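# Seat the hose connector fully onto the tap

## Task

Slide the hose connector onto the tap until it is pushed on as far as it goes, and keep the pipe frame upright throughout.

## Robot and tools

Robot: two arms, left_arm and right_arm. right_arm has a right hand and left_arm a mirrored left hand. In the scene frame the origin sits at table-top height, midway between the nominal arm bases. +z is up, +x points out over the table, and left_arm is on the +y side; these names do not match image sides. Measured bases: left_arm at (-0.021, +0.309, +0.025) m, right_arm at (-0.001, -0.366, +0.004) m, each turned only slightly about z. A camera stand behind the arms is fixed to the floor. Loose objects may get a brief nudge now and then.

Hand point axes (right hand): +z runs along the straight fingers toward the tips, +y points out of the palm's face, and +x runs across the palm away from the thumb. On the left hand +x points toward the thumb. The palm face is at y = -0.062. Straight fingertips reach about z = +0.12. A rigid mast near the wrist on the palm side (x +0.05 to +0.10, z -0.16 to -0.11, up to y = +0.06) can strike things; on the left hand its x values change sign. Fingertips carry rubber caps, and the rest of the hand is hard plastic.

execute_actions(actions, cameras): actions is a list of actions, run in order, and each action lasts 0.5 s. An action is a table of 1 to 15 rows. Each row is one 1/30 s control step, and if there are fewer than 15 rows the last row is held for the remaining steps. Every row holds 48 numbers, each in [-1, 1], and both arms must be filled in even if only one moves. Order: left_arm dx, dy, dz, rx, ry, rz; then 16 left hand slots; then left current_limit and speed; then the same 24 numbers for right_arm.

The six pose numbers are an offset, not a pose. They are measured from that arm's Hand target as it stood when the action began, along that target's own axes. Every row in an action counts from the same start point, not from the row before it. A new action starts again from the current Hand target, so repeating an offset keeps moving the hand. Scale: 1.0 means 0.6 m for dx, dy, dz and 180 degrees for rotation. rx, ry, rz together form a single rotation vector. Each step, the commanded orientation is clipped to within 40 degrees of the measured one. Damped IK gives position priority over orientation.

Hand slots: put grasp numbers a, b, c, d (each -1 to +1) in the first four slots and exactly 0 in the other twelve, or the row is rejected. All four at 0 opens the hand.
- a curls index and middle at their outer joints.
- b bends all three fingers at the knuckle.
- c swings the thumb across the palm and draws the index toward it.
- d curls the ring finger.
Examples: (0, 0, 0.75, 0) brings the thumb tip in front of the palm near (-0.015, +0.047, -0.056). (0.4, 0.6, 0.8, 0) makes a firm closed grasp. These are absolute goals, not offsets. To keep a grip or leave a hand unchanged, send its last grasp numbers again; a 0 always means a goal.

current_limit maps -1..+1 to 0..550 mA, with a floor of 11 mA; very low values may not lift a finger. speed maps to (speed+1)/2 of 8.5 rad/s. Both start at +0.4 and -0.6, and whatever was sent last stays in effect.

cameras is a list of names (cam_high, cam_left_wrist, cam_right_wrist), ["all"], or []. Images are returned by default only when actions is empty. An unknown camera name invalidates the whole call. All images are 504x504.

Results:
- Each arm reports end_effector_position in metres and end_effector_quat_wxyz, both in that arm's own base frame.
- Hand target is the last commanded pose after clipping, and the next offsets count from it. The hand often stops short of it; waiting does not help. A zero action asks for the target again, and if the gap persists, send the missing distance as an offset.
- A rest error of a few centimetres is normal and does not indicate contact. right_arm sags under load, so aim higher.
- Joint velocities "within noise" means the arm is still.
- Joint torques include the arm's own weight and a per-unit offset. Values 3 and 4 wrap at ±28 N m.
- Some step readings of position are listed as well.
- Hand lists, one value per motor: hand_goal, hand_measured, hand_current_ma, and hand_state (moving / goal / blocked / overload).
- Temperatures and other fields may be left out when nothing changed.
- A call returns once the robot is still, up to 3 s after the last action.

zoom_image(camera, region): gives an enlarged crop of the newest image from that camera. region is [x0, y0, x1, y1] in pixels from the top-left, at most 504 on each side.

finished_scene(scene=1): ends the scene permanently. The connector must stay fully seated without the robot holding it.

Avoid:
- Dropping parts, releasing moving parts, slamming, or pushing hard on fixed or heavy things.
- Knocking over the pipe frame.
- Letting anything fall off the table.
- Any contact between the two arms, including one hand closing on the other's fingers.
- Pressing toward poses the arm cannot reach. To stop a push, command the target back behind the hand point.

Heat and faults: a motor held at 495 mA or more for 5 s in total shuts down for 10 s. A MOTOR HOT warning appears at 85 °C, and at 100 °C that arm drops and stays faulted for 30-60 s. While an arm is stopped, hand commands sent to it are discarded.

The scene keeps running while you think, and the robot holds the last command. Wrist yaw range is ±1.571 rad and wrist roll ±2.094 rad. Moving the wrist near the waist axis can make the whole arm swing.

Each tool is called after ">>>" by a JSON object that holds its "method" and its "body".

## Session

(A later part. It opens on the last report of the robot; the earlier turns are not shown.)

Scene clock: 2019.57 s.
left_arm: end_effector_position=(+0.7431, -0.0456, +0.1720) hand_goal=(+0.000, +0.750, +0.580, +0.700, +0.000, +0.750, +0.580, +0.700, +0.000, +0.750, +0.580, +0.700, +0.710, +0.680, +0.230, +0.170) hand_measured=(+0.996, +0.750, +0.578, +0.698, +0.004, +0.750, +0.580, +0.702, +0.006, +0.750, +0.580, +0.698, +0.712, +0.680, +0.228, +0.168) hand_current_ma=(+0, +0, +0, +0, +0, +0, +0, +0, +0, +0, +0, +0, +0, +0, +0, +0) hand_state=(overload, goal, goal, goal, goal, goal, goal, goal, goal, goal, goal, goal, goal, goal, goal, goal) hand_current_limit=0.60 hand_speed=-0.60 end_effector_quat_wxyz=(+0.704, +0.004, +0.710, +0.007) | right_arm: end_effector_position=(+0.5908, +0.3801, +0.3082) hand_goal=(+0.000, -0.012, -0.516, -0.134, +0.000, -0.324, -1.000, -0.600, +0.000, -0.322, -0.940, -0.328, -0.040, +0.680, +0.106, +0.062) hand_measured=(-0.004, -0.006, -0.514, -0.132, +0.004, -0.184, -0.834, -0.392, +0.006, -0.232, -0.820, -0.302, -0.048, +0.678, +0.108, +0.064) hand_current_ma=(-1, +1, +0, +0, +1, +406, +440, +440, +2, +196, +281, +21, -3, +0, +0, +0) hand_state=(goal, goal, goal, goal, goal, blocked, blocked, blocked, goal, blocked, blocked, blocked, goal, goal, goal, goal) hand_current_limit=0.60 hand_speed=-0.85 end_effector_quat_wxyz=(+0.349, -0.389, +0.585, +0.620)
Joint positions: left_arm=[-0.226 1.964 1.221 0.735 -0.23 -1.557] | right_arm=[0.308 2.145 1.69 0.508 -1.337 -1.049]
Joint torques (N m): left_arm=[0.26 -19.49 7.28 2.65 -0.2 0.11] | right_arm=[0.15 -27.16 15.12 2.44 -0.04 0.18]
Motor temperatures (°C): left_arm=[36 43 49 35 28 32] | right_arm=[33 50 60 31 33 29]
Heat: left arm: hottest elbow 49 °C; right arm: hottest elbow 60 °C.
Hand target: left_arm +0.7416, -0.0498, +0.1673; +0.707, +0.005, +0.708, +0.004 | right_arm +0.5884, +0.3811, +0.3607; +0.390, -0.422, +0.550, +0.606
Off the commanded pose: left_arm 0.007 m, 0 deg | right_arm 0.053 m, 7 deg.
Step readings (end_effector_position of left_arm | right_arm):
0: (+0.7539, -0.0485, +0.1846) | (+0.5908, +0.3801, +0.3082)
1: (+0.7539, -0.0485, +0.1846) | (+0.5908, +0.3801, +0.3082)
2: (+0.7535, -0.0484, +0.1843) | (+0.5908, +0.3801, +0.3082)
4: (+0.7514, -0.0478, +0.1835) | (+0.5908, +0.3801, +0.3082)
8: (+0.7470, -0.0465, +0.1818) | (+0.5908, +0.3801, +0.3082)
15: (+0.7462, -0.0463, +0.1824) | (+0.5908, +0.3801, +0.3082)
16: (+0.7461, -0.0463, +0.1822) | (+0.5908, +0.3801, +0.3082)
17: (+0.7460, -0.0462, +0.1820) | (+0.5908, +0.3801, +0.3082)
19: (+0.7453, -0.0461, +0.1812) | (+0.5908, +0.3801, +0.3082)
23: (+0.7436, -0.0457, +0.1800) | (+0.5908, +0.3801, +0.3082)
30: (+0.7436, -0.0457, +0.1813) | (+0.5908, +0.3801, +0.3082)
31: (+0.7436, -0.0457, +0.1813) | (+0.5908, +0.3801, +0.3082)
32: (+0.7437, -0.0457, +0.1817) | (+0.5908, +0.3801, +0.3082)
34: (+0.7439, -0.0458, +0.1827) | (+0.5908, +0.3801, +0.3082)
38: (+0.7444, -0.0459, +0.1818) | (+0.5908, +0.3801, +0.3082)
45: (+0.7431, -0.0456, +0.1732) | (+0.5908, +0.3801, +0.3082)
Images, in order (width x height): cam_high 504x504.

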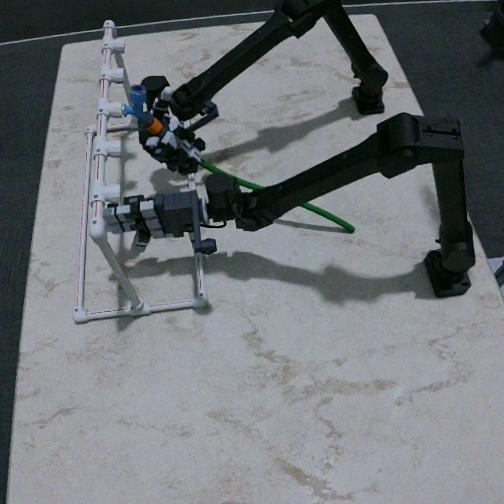

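>>> {"method": "execute_actions", "body": {"actions": [[[0.0167,0,0,0,0,0,0,0,0,0,0,0,0,0,0,0,0,0,0,0,0,0,0.6,-0.6,0,0,0,0,0,0,1,0.58,0.5,0.95,0,0,0,0,0,0,0,0,0,0,0,0,0.6,-0.85],[0.0333,0,0,0,0,0,0,0,0,0,0,0,0,0,0,0,0,0,0,0,0,0,0.6,-0.6,0,0,0,0,0,0,1,0.58,0.5,0.95,0,0,0,0,0,0,0,0,0,0,0,0,0.6,-0.85]],[[0.0167,0,0,0,0,0,0,0,0,0,0,0,0,0,0,0,0,0,0,0,0,0,0.6,-0.6,0,0,0,0,0,0,1,0.58,0.5,0.95,0,0,0,0,0,0,0,0,0,0,0,0,0.6,-0.85],[0.0333,0,0,0,0,0,0,0,0,0,0,0,0,0,0,0,0,0,0,0,0,0,0.6,-0.6,0,0,0,0,0,0,1,0.58,0.5,0.95,0,0,0,0,0,0,0,0,0,0,0,0,0.6,-0.85]]], "cameras": ["cam_high"]}}

>>> {"method": "zoom_image", "body": {"camera": "cam_high", "region": [140, 160, 260, 280]}}

Scene clock: 2021.50 s.
left_arm: end_effector_position=(+0.7454, -0.0461, +0.1675) hand_goal=(+0.000, +0.750, +0.580, +0.700, +0.000, +0.750, +0.580, +0.700, +0.000, +0.750, +0.580, +0.700, +0.710, +0.680, +0.230, +0.170) hand_measured=(+0.998, +0.750, +0.578, +0.698, +0.004, +0.750, +0.580, +0.702, +0.006, +0.750, +0.580, +0.698, +0.706, +0.680, +0.256, +0.184) hand_current_ma=(+0, +0, +0, +0, +0, +0, +0, +0, +0, +0, +0, +0, +0, +0, +17, +6) hand_state=(overload, goal, goal, goal, goal, goal, goal, goal, goal, goal, goal, goal, goal, goal, blocked, goal) hand_current_limit=0.60 hand_speed=-0.60 end_effector_quat_wxyz=(+0.725, -0.001, +0.689, +0.002) | right_arm: end_effector_position=(+0.5908, +0.3801, +0.3082) hand_goal=(+0.000, -0.012, -0.516, -0.134, +0.000, -0.324, -1.000, -0.600, +0.000, -0.322, -0.940, -0.328, -0.040, +0.680, +0.106, +0.062) hand_measured=(-0.004, -0.006, -0.514, -0.132, +0.004, -0.184, -0.834, -0.392, +0.006, -0.232, -0.820, -0.302, -0.048, +0.678, +0.108, +0.064) hand_current_ma=(-1, +1, +0, +0, +1, +406, +440, +440, +2, +196, +281, +21, -2, +0, +0, +0) hand_state=(goal, goal, goal, goal, goal, blocked, blocked, blocked, goal, blocked, blocked, blocked, goal, goal, goal, goal) hand_current_limit=0.60 hand_speed=-0.85 end_effector_quat_wxyz=(+0.349, -0.389, +0.585, +0.620)
Joint positions: left_arm=[-0.226 2 1.218 0.833 -0.231 -1.557] | right_arm=[0.308 2.145 1.69 0.508 -1.337 -1.049]
Joint torques (N m): left_arm=[0.38 -16.26 5.94 2.4 -0.12 0.11] | right_arm=[0.21 -27.16 15.13 2.45 -0.04 0.18]
Motor temperatures (°C): left_arm=[36 43 48 35 28 32] | right_arm=[33 50 60 31 33 29]
Heat: left arm: hottest elbow 48 °C; right arm: hottest elbow 60 °C.
Hand target: left_arm +0.7416, -0.0493, +0.1272; +0.707, +0.005, +0.708, +0.005 | right_arm +0.5884, +0.3811, +0.3607; +0.390, -0.422, +0.550, +0.606
Off the commanded pose: left_arm 0.041 m, 3 deg | right_arm 0.053 m, 7 deg.
Step readings (end_effector_position of left_arm | right_arm):
0: (+0.7431, -0.0456, +0.1722) | (+0.5908, +0.3801, +0.3082)
1: (+0.7431, -0.0456, +0.1723) | (+0.5908, +0.3801, +0.3082)
2: (+0.7432, -0.0456, +0.1724) | (+0.5908, +0.3801, +0.3082)
4: (+0.7437, -0.0457, +0.1723) | (+0.5908, +0.3801, +0.3082)
8: (+0.7444, -0.0459, +0.1650) | (+0.5908, +0.3801, +0.3082)
15: (+0.7446, -0.0459, +0.1659) | (+0.5908, +0.3801, +0.3082)
16: (+0.7446, -0.0459, +0.1660) | (+0.5908, +0.3801, +0.3082)
17: (+0.7447, -0.0459, +0.1663) | (+0.5908, +0.3801, +0.3082)
19: (+0.7448, -0.0460, +0.1662) | (+0.5908, +0.3801, +0.3082)
23: (+0.7452, -0.0460, +0.1671) | (+0.5908, +0.3801, +0.3082)
30: (+0.7454, -0.0461, +0.1676) | (+0.5908, +0.3801, +0.3082)
Images, in order (width x height): cam_high 504x504.

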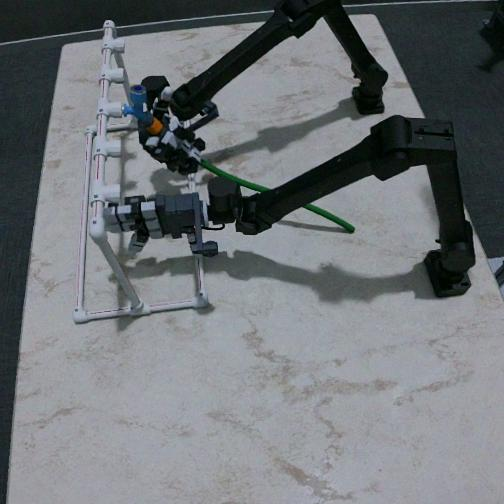

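Scaled by 4.200 from the camera's 504x504 image, which has a finer 720x720 frame.

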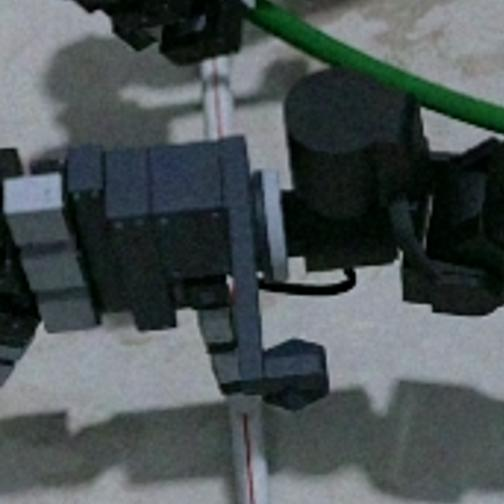

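>>> {"method": "execute_actions", "body": {"actions": [[[0.0278,0,0,0,0.014,0,0,0,0,0,0,0,0,0,0,0,0,0,0,0,0,0,0.6,-0.6,0,0,0,0,0,0,1,0.58,0.5,0.95,0,0,0,0,0,0,0,0,0,0,0,0,0.6,-0.85],[0.0556,0,0,0,0.028,0,0,0,0,0,0,0,0,0,0,0,0,0,0,0,0,0,0.6,-0.6,0,0,0,0,0,0,1,0.58,0.5,0.95,0,0,0,0,0,0,0,0,0,0,0,0,0.6,-0.85],[0.0833,0,0,0,0.042,0,0,0,0,0,0,0,0,0,0,0,0,0,0,0,0,0,0.6,-0.6,0,0,0,0,0,0,1,0.58,0.5,0.95,0,0,0,0,0,0,0,0,0,0,0,0,0.6,-0.85]],[[0.0278,0,0.003,0,0.012,0,0,0,0,0,0,0,0,0,0,0,0,0,0,0,0,0,0.6,-0.6,0,0,0,0,0,0,1,0.58,0.5,0.95,0,0,0,0,0,0,0,0,0,0,0,0,0.6,-0.85],[0.0556,0,0.006,0,0.024,0,0,0,0,0,0,0,0,0,0,0,0,0,0,0,0,0,0.6,-0.6,0,0,0,0,0,0,1,0.58,0.5,0.95,0,0,0,0,0,0,0,0,0,0,0,0,0.6,-0.85],[0.0833,0,0.009,0,0.036,0,0,0,0,0,0,0,0,0,0,0,0,0,0,0,0,0,0.6,-0.6,0,0,0,0,0,0,1,0.58,0.5,0.95,0,0,0,0,0,0,0,0,0,0,0,0,0.6,-0.85]]], "cameras": ["cam_high"]}}

>>> {"method": "zoom_image", "body": {"camera": "cam_high", "region": [60, 160, 260, 330]}}

Scene clock: 2023.50 s.
left_arm: end_effector_position=(+0.7480, -0.0472, +0.1549) hand_goal=(+0.000, +0.750, +0.580, +0.700, +0.000, +0.750, +0.580, +0.700, +0.000, +0.750, +0.580, +0.700, +0.710, +0.680, +0.230, +0.170) hand_measured=(+0.998, +0.750, +0.578, +0.698, +0.004, +0.750, +0.580, +0.702, +0.006, +0.750, +0.580, +0.698, +0.704, +0.680, +0.230, +0.168) hand_current_ma=(+0, +0, +0, +0, +0, +0, +0, +0, +0, +0, +0, +0, -1, +0, +0, +0) hand_state=(overload, goal, goal, goal, goal, goal, goal, goal, goal, goal, goal, goal, goal, goal, goal, goal) hand_current_limit=0.60 hand_speed=-0.60 end_effector_quat_wxyz=(+0.696, -0.002, +0.718, +0.001) | right_arm: end_effector_position=(+0.5908, +0.3801, +0.3082) hand_goal=(+0.000, -0.012, -0.516, -0.134, +0.000, -0.324, -1.000, -0.600, +0.000, -0.322, -0.940, -0.328, -0.040, +0.680, +0.106, +0.062) hand_measured=(-0.004, -0.006, -0.514, -0.132, +0.004, -0.184, -0.834, -0.392, +0.006, -0.232, -0.820, -0.302, -0.048, +0.678, +0.108, +0.064) hand_current_ma=(-1, +1, +0, +0, +1, +406, +440, +440, +2, +196, +281, +21, -2, +0, +0, +0) hand_state=(goal, goal, goal, goal, goal, blocked, blocked, blocked, goal, blocked, blocked, blocked, goal, goal, goal, goal) hand_current_limit=0.60 hand_speed=-0.85 end_effector_quat_wxyz=(+0.349, -0.389, +0.585, +0.620)
Joint positions: left_arm=[-0.226 1.993 1.236 0.724 -0.231 -1.58] | right_arm=[0.308 2.145 1.69 0.508 -1.337 -1.049]
Joint torques (N m): left_arm=[0.62 -9.76 3.99 -0.09 -0.03 -0.25] | right_arm=[0.15 -27.28 15.13 2.41 -0.04 0.18]
Motor temperatures (°C): left_arm=[36 42 48 35 28 32] | right_arm=[33 50 60 31 33 29]
Heat: left arm: hottest elbow 48 °C; right arm: hottest elbow 60 °C.
Hand target: left_arm +0.7402, -0.0480, +0.0272; +0.615, +0.004, +0.789, +0.005 | right_arm +0.5884, +0.3811, +0.3607; +0.390, -0.422, +0.550, +0.606
Off the commanded pose: left_arm 0.128 m, 12 deg | right_arm 0.053 m, 7 deg.
Step readings (end_effector_position of left_arm | right_arm):
0: (+0.7454, -0.0461, +0.1676) | (+0.5908, +0.3801, +0.3082)
1: (+0.7454, -0.0461, +0.1676) | (+0.5908, +0.3801, +0.3082)
2: (+0.7454, -0.0461, +0.1673) | (+0.5908, +0.3801, +0.3082)
4: (+0.7454, -0.0460, +0.1655) | (+0.5908, +0.3801, +0.3082)
8: (+0.7450, -0.0460, +0.1631) | (+0.5908, +0.3801, +0.3082)
15: (+0.7446, -0.0460, +0.1617) | (+0.5908, +0.3801, +0.3082)
16: (+0.7446, -0.0460, +0.1617) | (+0.5908, +0.3801, +0.3082)
17: (+0.7446, -0.0460, +0.1610) | (+0.5908, +0.3801, +0.3082)
19: (+0.7447, -0.0461, +0.1587) | (+0.5908, +0.3801, +0.3082)
23: (+0.7466, -0.0466, +0.1566) | (+0.5908, +0.3801, +0.3082)
30: (+0.7478, -0.0471, +0.1550) | (+0.5908, +0.3801, +0.3082)
Images, in order (width x height): cam_high 504x504.

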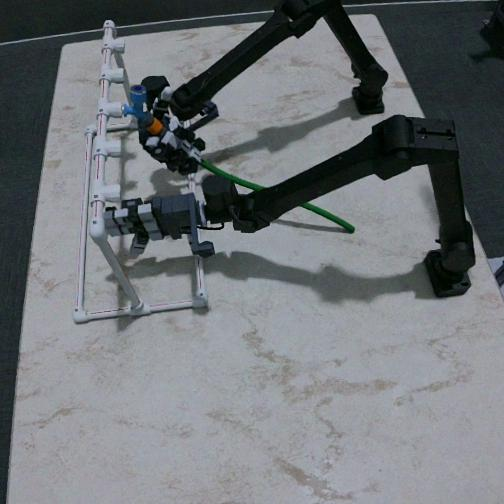

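Scaled by 2.520 from the camera's 504x504 image, which has a finer 720x720 frame.

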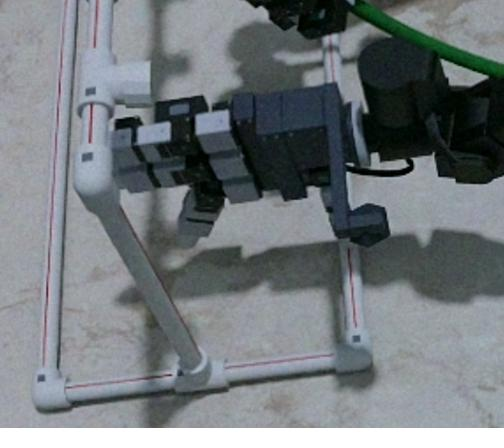

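>>> {"method": "execute_actions", "body": {"actions": [[[0,0,0,0,0,0,0,0,0,0,0,0,0,0,0,0,0,0,0,0,0,0,0.6,-0.6,-0.008,0.0012,0.0015,-0.0003,-0.0004,-0.0015,1,0.58,0.5,0.95,0,0,0,0,0,0,0,0,0,0,0,0,0.6,-0.85],[0,0,0,0,0,0,0,0,0,0,0,0,0,0,0,0,0,0,0,0,0,0,0.6,-0.6,-0.0163,0.0025,0.003,-0.0007,-0.0007,-0.003,1,0.58,0.5,0.95,0,0,0,0,0,0,0,0,0,0,0,0,0.6,-0.85],[0,0,0,0,0,0,0,0,0,0,0,0,0,0,0,0,0,0,0,0,0,0,0.6,-0.6,-0.0245,0.0037,0.0045,-0.001,-0.0011,-0.0045,1,0.58,0.5,0.95,0,0,0,0,0,0,0,0,0,0,0,0,0.6,-0.85]],[[0,0,0,0,0,0,0,0,0,0,0,0,0,0,0,0,0,0,0,0,0,0,0.6,-0.6,-0.008,0.0012,0.0015,-0.0003,-0.0004,-0.0015,1,0.58,0.5,0.95,0,0,0,0,0,0,0,0,0,0,0,0,0.6,-0.85],[0,0,0,0,0,0,0,0,0,0,0,0,0,0,0,0,0,0,0,0,0,0,0.6,-0.6,-0.0163,0.0025,0.003,-0.0007,-0.0007,-0.003,1,0.58,0.5,0.95,0,0,0,0,0,0,0,0,0,0,0,0,0.6,-0.85],[0,0,0,0,0,0,0,0,0,0,0,0,0,0,0,0,0,0,0,0,0,0,0.6,-0.6,-0.0245,0.0037,0.0045,-0.001,-0.0011,-0.0045,1,0.58,0.5,0.95,0,0,0,0,0,0,0,0,0,0,0,0,0.6,-0.85]]], "cameras": ["cam_high", "cam_right_wrist"]}}

>>> {"method": "zoom_image", "body": {"camera": "cam_right_wrist", "region": [340, 270, 480, 410]}}

>>> {"method": "zoom_image", "body": {"camera": "cam_high", "region": [60, 160, 260, 330]}}

Scene clock: 2027.43 s.
left_arm: end_effector_position=(+0.7480, -0.0472, +0.1548) hand_goal=(+0.000, +0.750, +0.580, +0.700, +0.000, +0.750, +0.580, +0.700, +0.000, +0.750, +0.580, +0.700, +0.710, +0.680, +0.230, +0.170) hand_measured=(+0.998, +0.750, +0.578, +0.698, +0.004, +0.750, +0.580, +0.702, +0.006, +0.750, +0.580, +0.698, +0.704, +0.680, +0.230, +0.168) hand_current_ma=(+0, +0, +0, +0, +0, +0, +0, +0, +0, +0, +0, +0, -1, +0, +0, +0) hand_state=(overload, goal, goal, goal, goal, goal, goal, goal, goal, goal, goal, goal, goal, goal, goal, goal) hand_current_limit=0.60 hand_speed=-0.60 end_effector_quat_wxyz=(+0.696, -0.002, +0.718, +0.001) | right_arm: end_effector_position=(+0.5912, +0.3802, +0.3086) hand_goal=(+0.000, -0.012, -0.516, -0.134, +0.000, -0.324, -1.000, -0.600, +0.000, -0.322, -0.940, -0.328, -0.040, +0.680, +0.106, +0.062) hand_measured=(-0.004, -0.006, -0.514, -0.132, +0.004, -0.184, -0.834, -0.392, +0.006, -0.232, -0.820, -0.302, -0.048, +0.678, +0.108, +0.064) hand_current_ma=(-1, +1, +0, +0, +1, +406, +440, +440, +2, +196, +281, +21, -2, +0, +0, +0) hand_state=(goal, goal, goal, goal, goal, blocked, blocked, blocked, goal, blocked, blocked, blocked, goal, goal, goal, goal) hand_current_limit=0.60 hand_speed=-0.85 end_effector_quat_wxyz=(+0.348, -0.389, +0.586, +0.620)
Joint positions: left_arm=[-0.226 1.993 1.236 0.723 -0.231 -1.58] | right_arm=[0.308 2.145 1.692 0.504 -1.337 -1.049]
Joint torques (N m): left_arm=[0.56 -9.82 4.04 -0.06 -0.02 -0.25] | right_arm=[0.38 -28.45 18.88 1.84 0.05 0.32]
Motor temperatures (°C): left_arm=[36 42 47 35 28 32] | right_arm=[33 50 61 31 33 29]
Heat: left arm: hottest elbow 47 °C; right arm: hottest elbow 61 °C.
Hand target: left_arm +0.7402, -0.0480, +0.0271; +0.615, +0.004, +0.789, +0.005 | right_arm +0.5935, +0.3858, +0.3902; +0.399, -0.429, +0.540, +0.604
Off the commanded pose: left_arm 0.128 m, 12 deg | right_arm 0.082 m, 9 deg.
Step readings (end_effector_position of left_arm | right_arm):
0: (+0.7480, -0.0472, +0.1549) | (+0.5908, +0.3801, +0.3082)
1: (+0.7480, -0.0472, +0.1549) | (+0.5908, +0.3801, +0.3082)
2: (+0.7480, -0.0472, +0.1549) | (+0.5908, +0.3801, +0.3082)
4: (+0.7480, -0.0472, +0.1548) | (+0.5908, +0.3801, +0.3082)
8: (+0.7480, -0.0472, +0.1548) | (+0.5908, +0.3801, +0.3082)
15: (+0.7480, -0.0472, +0.1548) | (+0.5908, +0.3801, +0.3082)
16: (+0.7480, -0.0472, +0.1548) | (+0.5908, +0.3801, +0.3082)
17: (+0.7480, -0.0472, +0.1548) | (+0.5908, +0.3801, +0.3082)
19: (+0.7480, -0.0472, +0.1548) | (+0.5908, +0.3801, +0.3082)
23: (+0.7480, -0.0472, +0.1548) | (+0.5909, +0.3801, +0.3085)
30: (+0.7480, -0.0472, +0.1548) | (+0.5911, +0.3802, +0.3086)
Images, in order (width x height): cam_high 504x504, cam_right_wrist 504x504.

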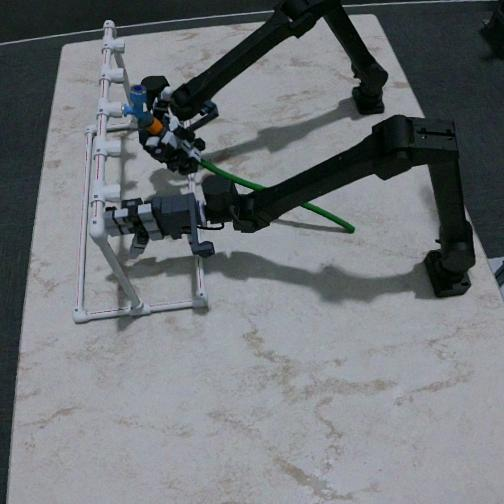

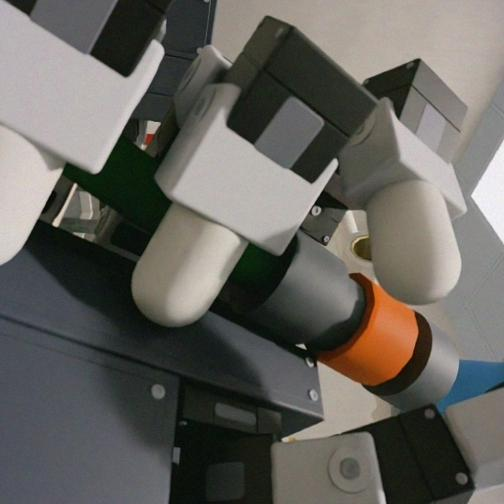

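Scaled by 3.600 from the camera's 504x504 image, which has a finer 720x720 frame.

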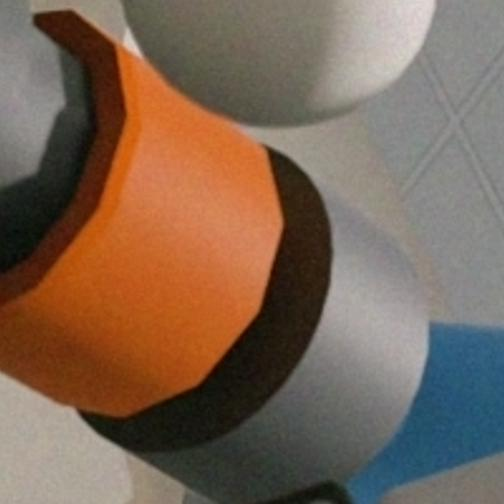

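Scaled by 2.520 from the camera's 504x504 image, which has a finer 720x720 frame.

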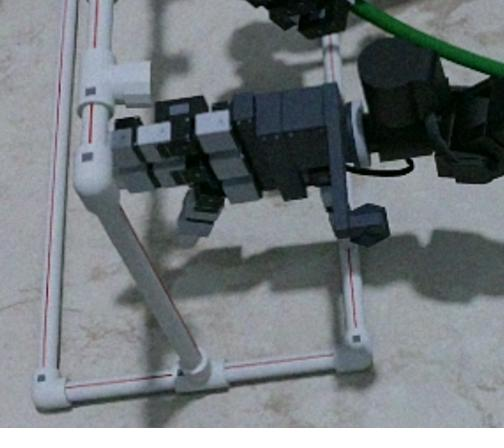

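>>> {"method": "execute_actions", "body": {"actions": [[[0,0,0,0,0,0,0,0,0,0,0,0,0,0,0,0,0,0,0,0,0,0,0.6,-0.6,-0.008,0.0012,0.0015,-0.0003,-0.0004,-0.0015,1,0.58,0.5,0.95,0,0,0,0,0,0,0,0,0,0,0,0,0.6,-0.85],[0,0,0,0,0,0,0,0,0,0,0,0,0,0,0,0,0,0,0,0,0,0,0.6,-0.6,-0.0163,0.0025,0.003,-0.0007,-0.0007,-0.003,1,0.58,0.5,0.95,0,0,0,0,0,0,0,0,0,0,0,0,0.6,-0.85],[0,0,0,0,0,0,0,0,0,0,0,0,0,0,0,0,0,0,0,0,0,0,0.6,-0.6,-0.0245,0.0037,0.0045,-0.001,-0.0011,-0.0045,1,0.58,0.5,0.95,0,0,0,0,0,0,0,0,0,0,0,0,0.6,-0.85]]], "cameras": ["cam_high", "cam_right_wrist"]}}

>>> {"method": "zoom_image", "body": {"camera": "cam_right_wrist", "region": [340, 270, 480, 410]}}

>>> {"method": "zoom_image", "body": {"camera": "cam_high", "region": [60, 160, 260, 330]}}

Scene clock: 2029.03 s.
left_arm: end_effector_position=(+0.7480, -0.0472, +0.1548) hand_goal=(+0.000, +0.750, +0.580, +0.700, +0.000, +0.750, +0.580, +0.700, +0.000, +0.750, +0.580, +0.700, +0.710, +0.680, +0.230, +0.170) hand_measured=(+0.998, +0.750, +0.578, +0.698, +0.004, +0.750, +0.580, +0.702, +0.006, +0.750, +0.580, +0.698, +0.704, +0.680, +0.228, +0.168) hand_current_ma=(+0, +0, +0, +0, +0, +0, +0, +0, +0, +0, +0, +0, -1, +0, +0, +0) hand_state=(overload, goal, goal, goal, goal, goal, goal, goal, goal, goal, goal, goal, goal, goal, goal, goal) hand_current_limit=0.60 hand_speed=-0.60 end_effector_quat_wxyz=(+0.696, -0.002, +0.718, +0.001) | right_arm: end_effector_position=(+0.5924, +0.3806, +0.3102) hand_goal=(+0.000, -0.012, -0.516, -0.134, +0.000, -0.324, -1.000, -0.600, +0.000, -0.322, -0.940, -0.328, -0.040, +0.680, +0.106, +0.062) hand_measured=(-0.004, -0.006, -0.514, -0.132, +0.004, -0.184, -0.834, -0.392, +0.006, -0.232, -0.820, -0.302, -0.048, +0.678, +0.108, +0.064) hand_current_ma=(-1, +1, +0, +0, +1, +406, +440, +440, +2, +196, +281, +22, -2, +0, +0, +0) hand_state=(goal, goal, goal, goal, goal, blocked, blocked, blocked, goal, blocked, blocked, blocked, goal, goal, goal, goal) hand_current_limit=0.60 hand_speed=-0.85 end_effector_quat_wxyz=(+0.345, -0.387, +0.588, +0.621)
Joint positions: left_arm=[-0.226 1.993 1.236 0.723 -0.231 -1.58] | right_arm=[0.308 2.145 1.698 0.49 -1.338 -1.049]
Joint torques (N m): left_arm=[0.56 -9.76 4.01 -0.05 -0.02 -0.25] | right_arm=[0.62 -29.33 20.25 2 0.11 0.36]
Motor temperatures (°C): left_arm=[36 42 47 35 28 32] | right_arm=[33 50 61 31 33 29]
Heat: left arm: hottest elbow 47 °C; right arm: hottest elbow 61 °C.
Hand target: left_arm +0.7402, -0.0480, +0.0271; +0.615, +0.004, +0.789, +0.005 | right_arm +0.5958, +0.3879, +0.4049; +0.404, -0.432, +0.536, +0.603
Off the commanded pose: left_arm 0.128 m, 12 deg | right_arm 0.095 m, 11 deg.
Step readings (end_effector_position of left_arm | right_arm):
0: (+0.7480, -0.0472, +0.1548) | (+0.5912, +0.3802, +0.3086)
1: (+0.7480, -0.0472, +0.1548) | (+0.5912, +0.3802, +0.3086)
2: (+0.7480, -0.0472, +0.1548) | (+0.5912, +0.3802, +0.3088)
4: (+0.7480, -0.0472, +0.1548) | (+0.5914, +0.3803, +0.3091)
8: (+0.7480, -0.0472, +0.1548) | (+0.5918, +0.3804, +0.3096)
15: (+0.7480, -0.0472, +0.1548) | (+0.5921, +0.3805, +0.3098)
Images, in order (width x height): cam_high 504x504, cam_right_wrist 504x504.

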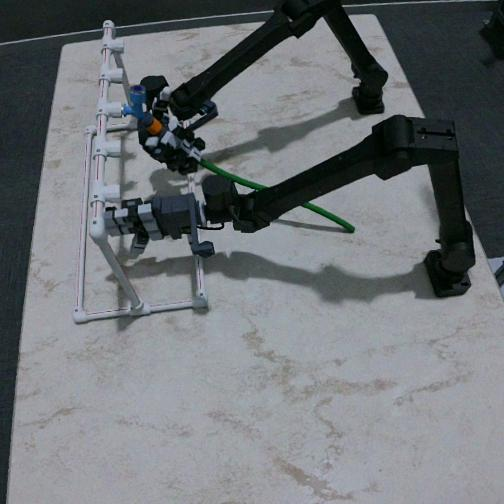

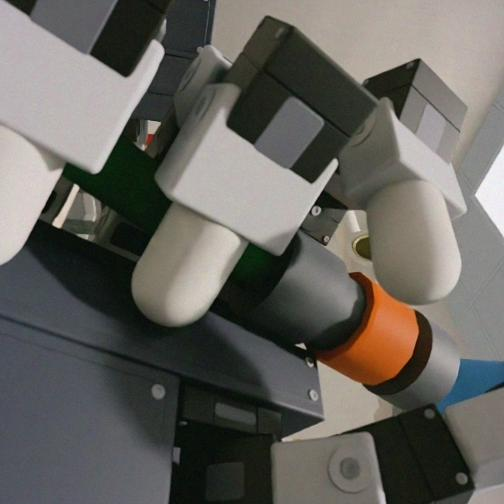

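Scaled by 3.600 from the camera's 504x504 image, which has a finer 720x720 frame.

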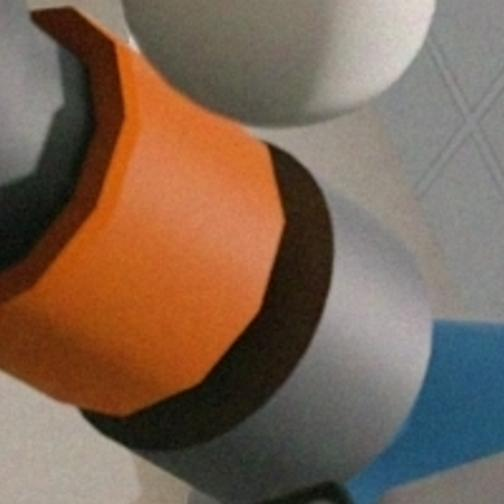

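Scaled by 2.520 from the camera's 504x504 image, which has a finer 720x720 frame.

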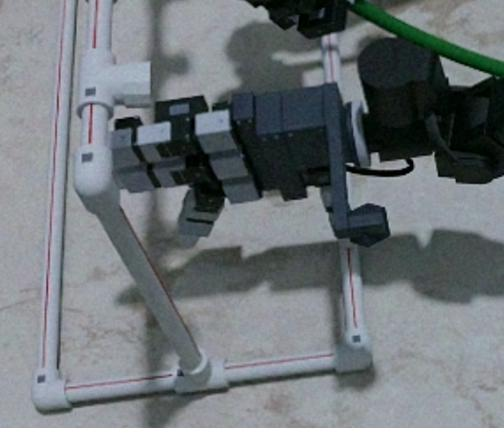

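>>> {"method": "execute_actions", "body": {"actions": [[[0,0,0,0,0,0,0,0,0,0,0,0,0,0,0,0,0,0,0,0,0,0,0.6,-0.6,0.0004,-0.0016,0.0166,0,0,0,1,0.58,0.5,0.95,0,0,0,0,0,0,0,0,0,0,0,0,0.6,-0.85],[0,0,0,0,0,0,0,0,0,0,0,0,0,0,0,0,0,0,0,0,0,0,0.6,-0.6,0.0008,-0.0033,0.0332,0,0,0,1,0.58,0.5,0.95,0,0,0,0,0,0,0,0,0,0,0,0,0.6,-0.85]],[[0,0,0,0,0,0,0,0,0,0,0,0,0,0,0,0,0,0,0,0,0,0,0.6,-0.6,-0.0027,0.0147,-0.0153,0,0,0,1,0.58,0.5,0.95,0,0,0,0,0,0,0,0,0,0,0,0,0.6,-0.85],[0,0,0,0,0,0,0,0,0,0,0,0,0,0,0,0,0,0,0,0,0,0,0.6,-0.6,-0.0053,0.0294,-0.0305,0,0,0,1,0.58,0.5,0.95,0,0,0,0,0,0,0,0,0,0,0,0,0.6,-0.85]],[[0,0,0,0,0,0,0,0,0,0,0,0,0,0,0,0,0,0,0,0,0,0,0.6,-0.6,0.0019,-0.0114,-0.018,0,0,0,1,0.58,0.5,0.95,0,0,0,0,0,0,0,0,0,0,0,0,0.6,-0.85],[0,0,0,0,0,0,0,0,0,0,0,0,0,0,0,0,0,0,0,0,0,0,0.6,-0.6,0.0037,-0.0228,-0.0359,0,0,0,1,0.58,0.5,0.95,0,0,0,0,0,0,0,0,0,0,0,0,0.6,-0.85]],[[0,0,0,0,0,0,0,0,0,0,0,0,0,0,0,0,0,0,0,0,0,0,0.6,-0.6,0.0027,-0.0147,0.0153,0,0,0,1,0.58,0.5,0.95,0,0,0,0,0,0,0,0,0,0,0,0,0.6,-0.85],[0,0,0,0,0,0,0,0,0,0,0,0,0,0,0,0,0,0,0,0,0,0,0.6,-0.6,0.0053,-0.0294,0.0305,0,0,0,1,0.58,0.5,0.95,0,0,0,0,0,0,0,0,0,0,0,0,0.6,-0.85]],[[0,0,0,0,0,0,0,0,0,0,0,0,0,0,0,0,0,0,0,0,0,0,0.6,-0.6,-0.0019,0.0114,0.018,0,0,0,1,0.58,0.5,0.95,0,0,0,0,0,0,0,0,0,0,0,0,0.6,-0.85],[0,0,0,0,0,0,0,0,0,0,0,0,0,0,0,0,0,0,0,0,0,0,0.6,-0.6,-0.0037,0.0228,0.0359,0,0,0,1,0.58,0.5,0.95,0,0,0,0,0,0,0,0,0,0,0,0,0.6,-0.85]],[[0,0,0,0,0,0,0,0,0,0,0,0,0,0,0,0,0,0,0,0,0,0,0.6,-0.6,-0.0004,0.0016,-0.0166,0,0,0,1,0.58,0.5,0.95,0,0,0,0,0,0,0,0,0,0,0,0,0.6,-0.85],[0,0,0,0,0,0,0,0,0,0,0,0,0,0,0,0,0,0,0,0,0,0,0.6,-0.6,-0.0008,0.0033,-0.0332,0,0,0,1,0.58,0.5,0.95,0,0,0,0,0,0,0,0,0,0,0,0,0.6,-0.85]]], "cameras": ["cam_high", "cam_right_wrist"]}}

>>> {"method": "zoom_image", "body": {"camera": "cam_right_wrist", "region": [340, 270, 480, 410]}}

>>> {"method": "zoom_image", "body": {"camera": "cam_high", "region": [60, 160, 260, 330]}}

Scene clock: 2036.60 s.
left_arm: end_effector_position=(+0.7481, -0.0472, +0.1550) hand_goal=(+0.000, +0.750, +0.580, +0.700, +0.000, +0.750, +0.580, +0.700, +0.000, +0.750, +0.580, +0.700, +0.710, +0.680, +0.230, +0.170) hand_measured=(+0.998, +0.750, +0.578, +0.698, +0.004, +0.750, +0.580, +0.702, +0.006, +0.750, +0.580, +0.698, +0.700, +0.680, +0.222, +0.164) hand_current_ma=(+0, +0, +0, +0, +0, +0, +0, +0, +0, +0, +0, +0, -1, +0, -2, -1) hand_state=(overload, goal, goal, goal, goal, goal, goal, goal, goal, goal, goal, goal, goal, goal, goal, goal) hand_current_limit=0.60 hand_speed=-0.60 end_effector_quat_wxyz=(+0.696, -0.003, +0.718, +0.001) | right_arm: end_effector_position=(+0.6066, +0.3806, +0.3251) hand_goal=(+0.000, -0.012, -0.516, -0.134, +0.000, -0.324, -1.000, -0.600, +0.000, -0.322, -0.940, -0.328, -0.040, +0.680, +0.106, +0.062) hand_measured=(-0.004, -0.008, -0.514, -0.132, +0.002, -0.192, -0.828, -0.398, +0.006, -0.232, -0.822, -0.300, -0.046, +0.678, +0.106, +0.064) hand_current_ma=(-1, +1, +0, +0, +0, +369, +440, +440, +2, +196, +277, +23, -2, +0, +0, +0) hand_state=(goal, goal, goal, goal, goal, blocked, blocked, blocked, goal, blocked, blocked, blocked, goal, goal, goal, goal) hand_current_limit=0.60 hand_speed=-0.85 end_effector_quat_wxyz=(+0.355, -0.387, +0.585, +0.618)
Joint positions: left_arm=[-0.226 1.993 1.237 0.723 -0.231 -1.581] | right_arm=[0.302 2.162 1.763 0.468 -1.33 -1.038]
Joint torques (N m): left_arm=[0.56 -9.76 4 -0.03 -0.01 -0.25] | right_arm=[0.97 -29.63 17.35 2.36 -0.17 0.23]
Motor temperatures (°C): left_arm=[36 41 46 35 28 32] | right_arm=[33 50 64 31 33 29]
Heat: left arm: hottest elbow 46 °C; right arm: hottest elbow 64 °C.
Hand target: left_arm +0.7402, -0.0480, +0.0272; +0.615, +0.004, +0.789, +0.005 | right_arm +0.5959, +0.3879, +0.4049; +0.404, -0.432, +0.536, +0.603
Off the commanded pose: left_arm 0.128 m, 12 deg | right_arm 0.081 m, 10 deg.
Step readings (end_effector_position of left_arm | right_arm):
0: (+0.7480, -0.0472, +0.1548) | (+0.5924, +0.3806, +0.3102)
1: (+0.7480, -0.0472, +0.1548) | (+0.5924, +0.3806, +0.3102)
2: (+0.7480, -0.0472, +0.1548) | (+0.5926, +0.3806, +0.3102)
4: (+0.7480, -0.0472, +0.1548) | (+0.5937, +0.3814, +0.3107)
8: (+0.7480, -0.0472, +0.1548) | (+0.5973, +0.3827, +0.3163)
15: (+0.7481, -0.0472, +0.1550) | (+0.5991, +0.3831, +0.3171)
16: (+0.7481, -0.0472, +0.1550) | (+0.5991, +0.3831, +0.3171)
17: (+0.7481, -0.0472, +0.1550) | (+0.5990, +0.3830, +0.3170)
19: (+0.7481, -0.0472, +0.1550) | (+0.5985, +0.3828, +0.3170)
23: (+0.7481, -0.0472, +0.1550) | (+0.5978, +0.3825, +0.3170)
30: (+0.7481, -0.0472, +0.1550) | (+0.5978, +0.3825, +0.3170)
31: (+0.7481, -0.0472, +0.1550) | (+0.5977, +0.3824, +0.3170)
32: (+0.7481, -0.0472, +0.1550) | (+0.5976, +0.3818, +0.3171)
34: (+0.7481, -0.0472, +0.1550) | (+0.5970, +0.3803, +0.3171)
38: (+0.7481, -0.0472, +0.1550) | (+0.5972, +0.3777, +0.3172)
45: (+0.7481, -0.0472, +0.1550) | (+0.5982, +0.3758, +0.3173)
46: (+0.7481, -0.0472, +0.1550) | (+0.5982, +0.3758, +0.3173)
47: (+0.7481, -0.0472, +0.1550) | (+0.5982, +0.3758, +0.3175)
49: (+0.7481, -0.0472, +0.1550) | (+0.5990, +0.3761, +0.3173)
53: (+0.7481, -0.0472, +0.1550) | (+0.6017, +0.3769, +0.3176)
60: (+0.7481, -0.0472, +0.1550) | (+0.6049, +0.3788, +0.3248)
61: (+0.7481, -0.0472, +0.1550) | (+0.6049, +0.3790, +0.3250)
62: (+0.7481, -0.0472, +0.1550) | (+0.6050, +0.3794, +0.3250)
64: (+0.7481, -0.0472, +0.1550) | (+0.6059, +0.3801, +0.3251)
68: (+0.7481, -0.0472, +0.1550) | (+0.6074, +0.3813, +0.3252)
75: (+0.7481, -0.0472, +0.1550) | (+0.6079, +0.3815, +0.3252)
76: (+0.7481, -0.0472, +0.1550) | (+0.6080, +0.3815, +0.3252)
77: (+0.7481, -0.0472, +0.1550) | (+0.6079, +0.3815, +0.3252)
79: (+0.7481, -0.0472, +0.1550) | (+0.6074, +0.3813, +0.3252)
83: (+0.7481, -0.0472, +0.1550) | (+0.6067, +0.3807, +0.3251)
90: (+0.7481, -0.0472, +0.1550) | (+0.6066, +0.3806, +0.3251)
Images, in order (width x height): cam_high 504x504, cam_right_wrist 504x504.

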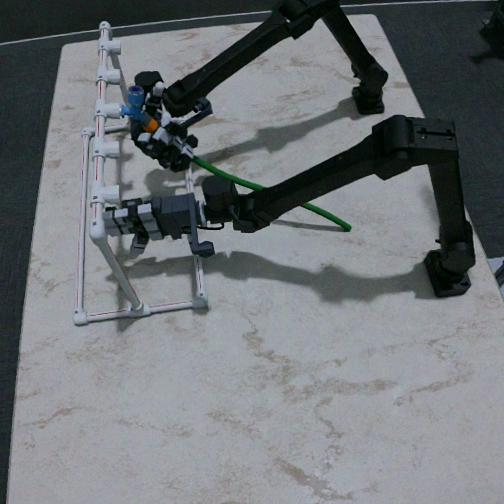

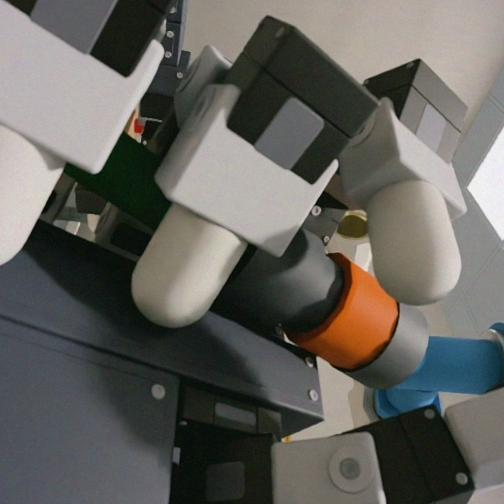

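Scaled by 3.600 from the camera's 504x504 image, which has a finer 720x720 frame.

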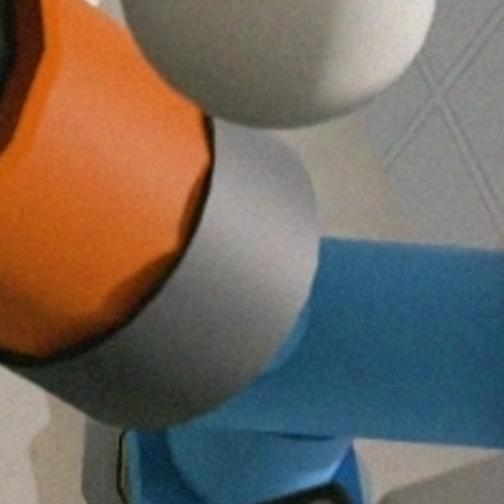

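Scaled by 2.520 from the camera's 504x504 image, which has a finer 720x720 frame.

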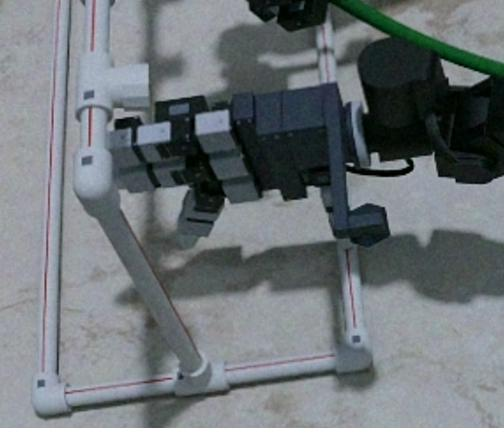

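>>> {"method": "execute_actions", "body": {"actions": [[[0,0,0,0,0,0,0,0,0,0,0,0,0,0,0,0,0,0,0,0,0,0,0.6,-0.6,0.008,-0.0012,-0.0015,0.0003,0.0004,0.0015,1,0.58,0.5,0.95,0,0,0,0,0,0,0,0,0,0,0,0,0.6,-0.85],[0,0,0,0,0,0,0,0,0,0,0,0,0,0,0,0,0,0,0,0,0,0,0.6,-0.6,0.0163,-0.0025,-0.003,0.0007,0.0007,0.003,1,0.58,0.5,0.95,0,0,0,0,0,0,0,0,0,0,0,0,0.6,-0.85],[0,0,0,0,0,0,0,0,0,0,0,0,0,0,0,0,0,0,0,0,0,0,0.6,-0.6,0.0245,-0.0037,-0.0045,0.001,0.0011,0.0045,1,0.58,0.5,0.95,0,0,0,0,0,0,0,0,0,0,0,0,0.6,-0.85]],[[0,0,0,0,0,0,0,0,0,0,0,0,0,0,0,0,0,0,0,0,0,0,0.6,-0.6,0.008,-0.0012,-0.0015,0.0003,0.0004,0.0015,1,0.58,0.5,0.95,0,0,0,0,0,0,0,0,0,0,0,0,0.6,-0.85],[0,0,0,0,0,0,0,0,0,0,0,0,0,0,0,0,0,0,0,0,0,0,0.6,-0.6,0.0163,-0.0025,-0.003,0.0007,0.0007,0.003,1,0.58,0.5,0.95,0,0,0,0,0,0,0,0,0,0,0,0,0.6,-0.85],[0,0,0,0,0,0,0,0,0,0,0,0,0,0,0,0,0,0,0,0,0,0,0.6,-0.6,0.0245,-0.0037,-0.0045,0.001,0.0011,0.0045,1,0.58,0.5,0.95,0,0,0,0,0,0,0,0,0,0,0,0,0.6,-0.85]]], "cameras": ["cam_high", "cam_right_wrist"]}}

>>> {"method": "zoom_image", "body": {"camera": "cam_right_wrist", "region": [264, 220, 464, 420]}}

>>> {"method": "zoom_image", "body": {"camera": "cam_high", "region": [80, 60, 230, 200]}}

Scene clock: 2038.87 s.
left_arm: end_effector_position=(+0.7481, -0.0472, +0.1550) hand_goal=(+0.000, +0.750, +0.580, +0.700, +0.000, +0.750, +0.580, +0.700, +0.000, +0.750, +0.580, +0.700, +0.710, +0.680, +0.230, +0.170) hand_measured=(+0.998, +0.750, +0.578, +0.698, +0.004, +0.750, +0.580, +0.702, +0.006, +0.750, +0.580, +0.698, +0.700, +0.680, +0.222, +0.164) hand_current_ma=(+0, +0, +0, +0, +0, +0, +0, +0, +0, +0, +0, +0, -1, +0, -2, -1) hand_state=(overload, goal, goal, goal, goal, goal, goal, goal, goal, goal, goal, goal, goal, goal, goal, goal) hand_current_limit=0.60 hand_speed=-0.60 end_effector_quat_wxyz=(+0.696, -0.003, +0.718, +0.001) | right_arm: end_effector_position=(+0.6065, +0.3803, +0.3251) hand_goal=(+0.000, -0.012, -0.516, -0.134, +0.000, -0.324, -1.000, -0.600, +0.000, -0.322, -0.940, -0.328, -0.040, +0.680, +0.106, +0.062) hand_measured=(-0.004, -0.008, -0.514, -0.132, +0.002, -0.192, -0.828, -0.398, +0.006, -0.232, -0.822, -0.300, -0.046, +0.678, +0.106, +0.064) hand_current_ma=(-1, +1, +0, +0, +0, +369, +440, +440, +2, +196, +277, +23, -2, +0, +0, +0) hand_state=(goal, goal, goal, goal, goal, blocked, blocked, blocked, goal, blocked, blocked, blocked, goal, goal, goal, goal) hand_current_limit=0.60 hand_speed=-0.85 end_effector_quat_wxyz=(+0.355, -0.387, +0.585, +0.618)
Joint positions: left_arm=[-0.226 1.993 1.237 0.723 -0.231 -1.581] | right_arm=[0.302 2.162 1.763 0.468 -1.332 -1.038]
Joint torques (N m): left_arm=[0.62 -9.76 4 -0.05 -0.01 -0.25] | right_arm=[0.79 -28.63 13.22 3.08 -0.21 0.09]
Motor temperatures (°C): left_arm=[36 41 46 35 28 32] | right_arm=[33 51 64 31 33 29]
Heat: left arm: hottest elbow 46 °C; right arm: hottest elbow 64 °C.
Hand target: left_arm +0.7402, -0.0480, +0.0272; +0.615, +0.004, +0.789, +0.005 | right_arm +0.5916, +0.3836, +0.3753; +0.395, -0.425, +0.545, +0.605
Off the commanded pose: left_arm 0.128 m, 12 deg | right_arm 0.053 m, 8 deg.
Step readings (end_effector_position of left_arm | right_arm):
0: (+0.7481, -0.0472, +0.1550) | (+0.6066, +0.3806, +0.3251)
1: (+0.7481, -0.0472, +0.1550) | (+0.6066, +0.3806, +0.3251)
2: (+0.7481, -0.0472, +0.1550) | (+0.6066, +0.3806, +0.3251)
4: (+0.7481, -0.0472, +0.1550) | (+0.6065, +0.3806, +0.3251)
8: (+0.7481, -0.0472, +0.1550) | (+0.6065, +0.3806, +0.3251)
15: (+0.7481, -0.0472, +0.1550) | (+0.6065, +0.3806, +0.3251)
16: (+0.7481, -0.0472, +0.1550) | (+0.6065, +0.3806, +0.3251)
17: (+0.7481, -0.0472, +0.1550) | (+0.6065, +0.3806, +0.3251)
19: (+0.7481, -0.0472, +0.1550) | (+0.6065, +0.3803, +0.3251)
23: (+0.7481, -0.0472, +0.1550) | (+0.6065, +0.3803, +0.3251)
30: (+0.7481, -0.0472, +0.1550) | (+0.6065, +0.3803, +0.3251)
Images, in order (width x height): cam_high 504x504, cam_right_wrist 504x504.

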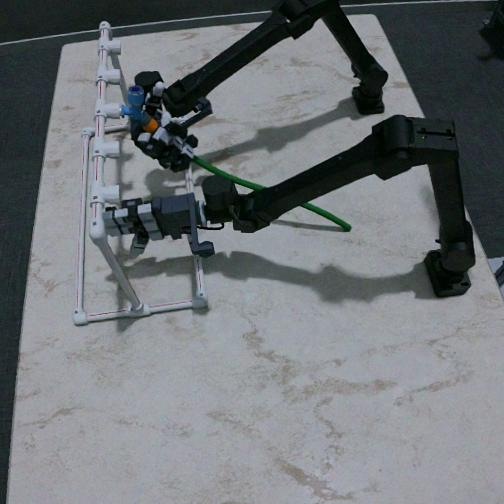

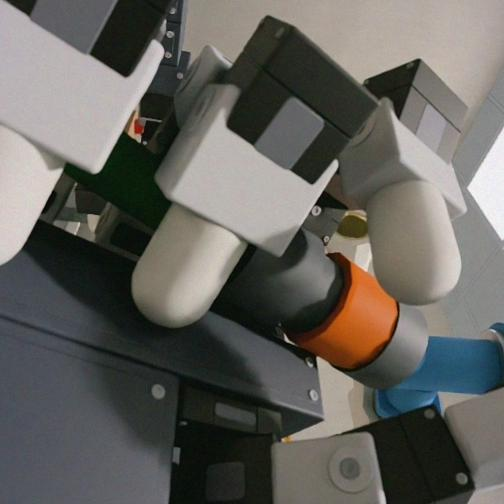

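Scaled by 2.520 from the camera's 504x504 image, which has a finer 720x720 frame.

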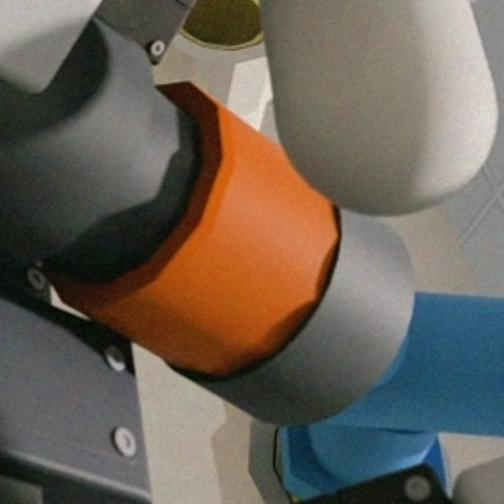

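Scaled by 3.360 from the camera's 504x504 image, which has a finer 720x720 frame.

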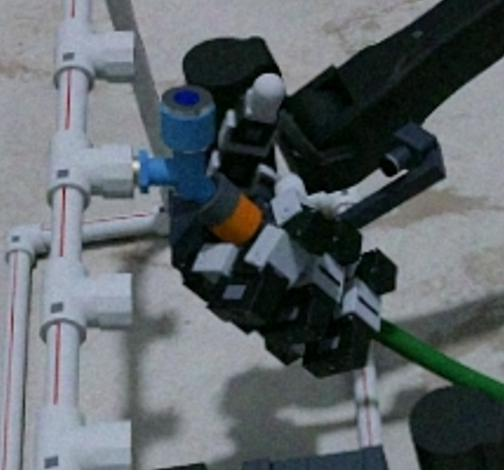

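>>> {"method": "execute_actions", "body": {"actions": [[[0,0,0,0,0,0,0,0,0,0,0,0,0,0,0,0,0,0,0,0,0,0,0.6,-0.6,0,0,0,0,0,0,0.92,0.54,0.5,0.87,0,0,0,0,0,0,0,0,0,0,0,0,0.5,-0.85],[0,0,0,0,0,0,0,0,0,0,0,0,0,0,0,0,0,0,0,0,0,0,0.6,-0.6,0,0,0,0,0,0,0.85,0.5,0.5,0.8,0,0,0,0,0,0,0,0,0,0,0,0,0.4,-0.85]],[[0,0,0,0,0,0,0,0,0,0,0,0,0,0,0,0,0,0,0,0,0,0,0.6,-0.6,0,0,0,0,0,0,0.85,0.5,0.5,0.8,0,0,0,0,0,0,0,0,0,0,0,0,0.4,-0.85]]], "cameras": ["cam_right_wrist"]}}

>>> {"method": "zoom_image", "body": {"camera": "cam_right_wrist", "region": [264, 220, 464, 420]}}

Scene clock: 2041.27 s.
left_arm: end_effector_position=(+0.7481, -0.0472, +0.1550) hand_goal=(+0.000, +0.750, +0.580, +0.700, +0.000, +0.750, +0.580, +0.700, +0.000, +0.750, +0.580, +0.700, +0.710, +0.680, +0.230, +0.170) hand_measured=(+0.998, +0.750, +0.578, +0.698, +0.004, +0.750, +0.580, +0.702, +0.006, +0.750, +0.580, +0.698, +0.700, +0.680, +0.222, +0.164) hand_current_ma=(+0, +0, +0, +0, +0, +0, +0, +0, +0, +0, +0, +0, -1, +0, -2, -1) hand_state=(overload, goal, goal, goal, goal, goal, goal, goal, goal, goal, goal, goal, goal, goal, goal, goal) hand_current_limit=0.60 hand_speed=-0.60 end_effector_quat_wxyz=(+0.696, -0.003, +0.718, +0.001) | right_arm: end_effector_position=(+0.6065, +0.3800, +0.3251) hand_goal=(+0.000, +0.066, -0.390, -0.008, +0.000, -0.178, -0.880, -0.382, +0.000, -0.150, -0.700, -0.164, -0.054, +0.680, +0.106, +0.068) hand_measured=(-0.004, +0.066, -0.394, -0.010, +0.002, -0.164, -0.830, -0.376, +0.002, -0.152, -0.704, -0.166, -0.054, +0.678, +0.106, +0.066) hand_current_ma=(-1, +0, -1, -1, +0, +7, +63, +2, +0, +0, -1, +0, +0, +0, +0, -1) hand_state=(goal, goal, goal, goal, goal, goal, blocked, goal, goal, goal, goal, goal, goal, goal, goal, goal) hand_current_limit=0.40 hand_speed=-0.85 end_effector_quat_wxyz=(+0.355, -0.387, +0.585, +0.618)
Joint positions: left_arm=[-0.226 1.993 1.237 0.723 -0.231 -1.581] | right_arm=[0.301 2.162 1.763 0.468 -1.333 -1.038]
Joint torques (N m): left_arm=[0.56 -9.76 4.01 -0.05 -0.01 -0.25] | right_arm=[0.97 -28.63 13.22 3.11 -0.17 0.11]
Motor temperatures (°C): left_arm=[36 41 45 35 28 32] | right_arm=[33 51 64 31 33 29]
Heat: left arm: hottest elbow 45 °C; right arm: hottest elbow 64 °C.
Hand target: left_arm +0.7402, -0.0480, +0.0272; +0.615, +0.004, +0.789, +0.005 | right_arm +0.5915, +0.3835, +0.3753; +0.395, -0.425, +0.545, +0.605
Off the commanded pose: left_arm 0.128 m, 12 deg | right_arm 0.053 m, 8 deg.
Step readings (end_effector_position of left_arm | right_arm):
0: (+0.7481, -0.0472, +0.1550) | (+0.6065, +0.3803, +0.3251)
1: (+0.7481, -0.0472, +0.1550) | (+0.6065, +0.3803, +0.3251)
2: (+0.7481, -0.0472, +0.1550) | (+0.6065, +0.3803, +0.3251)
4: (+0.7481, -0.0472, +0.1550) | (+0.6065, +0.3803, +0.3251)
8: (+0.7481, -0.0472, +0.1550) | (+0.6065, +0.3803, +0.3251)
15: (+0.7481, -0.0472, +0.1550) | (+0.6065, +0.3800, +0.3251)
16: (+0.7481, -0.0472, +0.1550) | (+0.6065, +0.3800, +0.3251)
17: (+0.7481, -0.0472, +0.1550) | (+0.6065, +0.3800, +0.3251)
19: (+0.7481, -0.0472, +0.1550) | (+0.6065, +0.3800, +0.3251)
23: (+0.7481, -0.0472, +0.1550) | (+0.6065, +0.3800, +0.3251)
30: (+0.7481, -0.0472, +0.1550) | (+0.6065, +0.3800, +0.3251)
Images, in order (width x height): cam_right_wrist 504x504.

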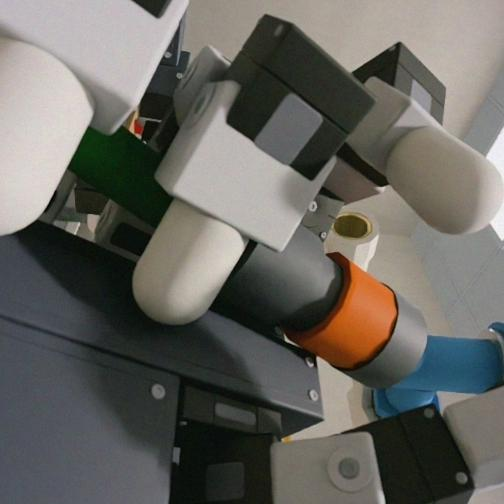

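Scaled by 2.520 from the camera's 504x504 image, which has a finer 720x720 frame.

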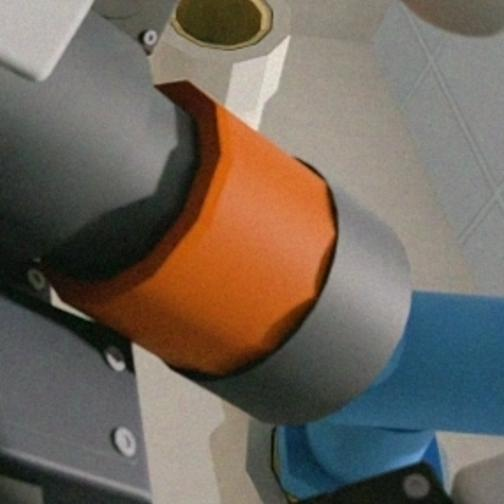

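>>> {"method": "execute_actions", "body": {"actions": [[[0,0,0,0,0,0,0,0,0,0,0,0,0,0,0,0,0,0,0,0,0,0,0.6,-0.6,0,0,0,0,0,0,0.7,0.3,0.5,0.6,0,0,0,0,0,0,0,0,0,0,0,0,0.4,-0.85],[0,0,0,0,0,0,0,0,0,0,0,0,0,0,0,0,0,0,0,0,0,0,0.6,-0.6,0,0,0,0,0,0,0.5,0.1,0.5,0.4,0,0,0,0,0,0,0,0,0,0,0,0,0.4,-0.85]],[[0,0,0,0,0,0,0,0,0,0,0,0,0,0,0,0,0,0,0,0,0,0,0.6,-0.6,0,0,0,0,0,0,0.5,0.1,0.5,0.4,0,0,0,0,0,0,0,0,0,0,0,0,0.4,-0.85]]], "cameras": ["cam_right_wrist"]}}

Scene clock: 2043.67 s.
left_arm: end_effector_position=(+0.7481, -0.0472, +0.1550) hand_goal=(+0.000, +0.750, +0.580, +0.700, +0.000, +0.750, +0.580, +0.700, +0.000, +0.750, +0.580, +0.700, +0.710, +0.680, +0.230, +0.170) hand_measured=(+0.998, +0.750, +0.578, +0.698, +0.004, +0.750, +0.580, +0.702, +0.006, +0.750, +0.580, +0.698, +0.700, +0.680, +0.222, +0.164) hand_current_ma=(+0, +0, +0, +0, +0, +0, +0, +0, +0, +0, +0, +0, -1, +0, -2, -1) hand_state=(overload, goal, goal, goal, goal, goal, goal, goal, goal, goal, goal, goal, goal, goal, goal, goal) hand_current_limit=0.60 hand_speed=-0.60 end_effector_quat_wxyz=(+0.696, -0.003, +0.718, +0.001) | right_arm: end_effector_position=(+0.6066, +0.3789, +0.3251) hand_goal=(+0.000, +0.530, -0.154, +0.246, +0.000, +0.530, -0.240, +0.126, +0.000, +0.596, -0.060, +0.230, -0.090, +0.680, +0.106, +0.040) hand_measured=(-0.004, +0.532, -0.156, +0.244, +0.000, +0.532, -0.242, +0.124, +0.000, +0.598, -0.062, +0.228, -0.092, +0.678, +0.106, +0.042) hand_current_ma=(-1, +0, +0, +0, +0, +0, +0, -1, +0, +0, +0, +0, +0, +0, +0, +0) hand_state=(goal, goal, goal, goal, goal, goal, goal, goal, goal, goal, goal, goal, goal, goal, goal, goal) hand_current_limit=0.40 hand_speed=-0.85 end_effector_quat_wxyz=(+0.356, -0.388, +0.584, +0.618)
Joint positions: left_arm=[-0.226 1.993 1.237 0.723 -0.231 -1.581] | right_arm=[0.3 2.162 1.763 0.471 -1.334 -1.039]
Joint torques (N m): left_arm=[0.56 -9.76 4 -0.05 -0.02 -0.25] | right_arm=[0.91 -28.75 13.29 3.1 -0.11 0.04]
Motor temperatures (°C): left_arm=[36 41 45 35 28 32] | right_arm=[33 51 63 31 33 29]
Heat: left arm: hottest elbow 45 °C; right arm: hottest elbow 63 °C.
Hand target: left_arm +0.7402, -0.0480, +0.0272; +0.615, +0.004, +0.789, +0.005 | right_arm +0.5916, +0.3835, +0.3753; +0.395, -0.425, +0.545, +0.605
Off the commanded pose: left_arm 0.128 m, 12 deg | right_arm 0.053 m, 8 deg.
Step readings (end_effector_position of left_arm | right_arm):
0: (+0.7481, -0.0472, +0.1550) | (+0.6065, +0.3800, +0.3251)
1: (+0.7481, -0.0472, +0.1550) | (+0.6065, +0.3800, +0.3251)
2: (+0.7481, -0.0472, +0.1550) | (+0.6065, +0.3800, +0.3251)
4: (+0.7481, -0.0472, +0.1550) | (+0.6065, +0.3797, +0.3250)
8: (+0.7481, -0.0472, +0.1550) | (+0.6066, +0.3795, +0.3250)
15: (+0.7481, -0.0472, +0.1550) | (+0.6067, +0.3790, +0.3251)
16: (+0.7481, -0.0472, +0.1550) | (+0.6066, +0.3789, +0.3251)
17: (+0.7481, -0.0472, +0.1550) | (+0.6066, +0.3789, +0.3251)
19: (+0.7481, -0.0472, +0.1550) | (+0.6066, +0.3789, +0.3251)
23: (+0.7481, -0.0472, +0.1550) | (+0.6066, +0.3789, +0.3251)
30: (+0.7481, -0.0472, +0.1550) | (+0.6066, +0.3789, +0.3251)
Images, in order (width x height): cam_right_wrist 504x504.

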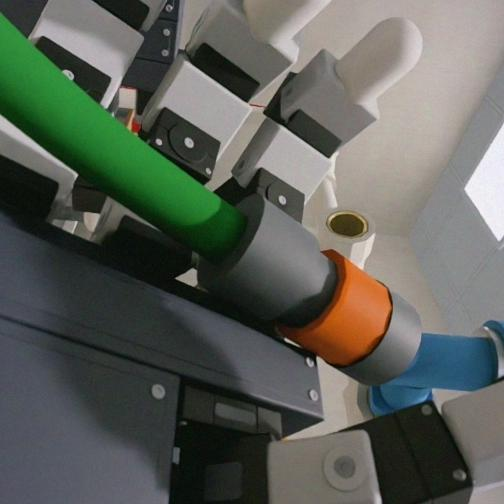

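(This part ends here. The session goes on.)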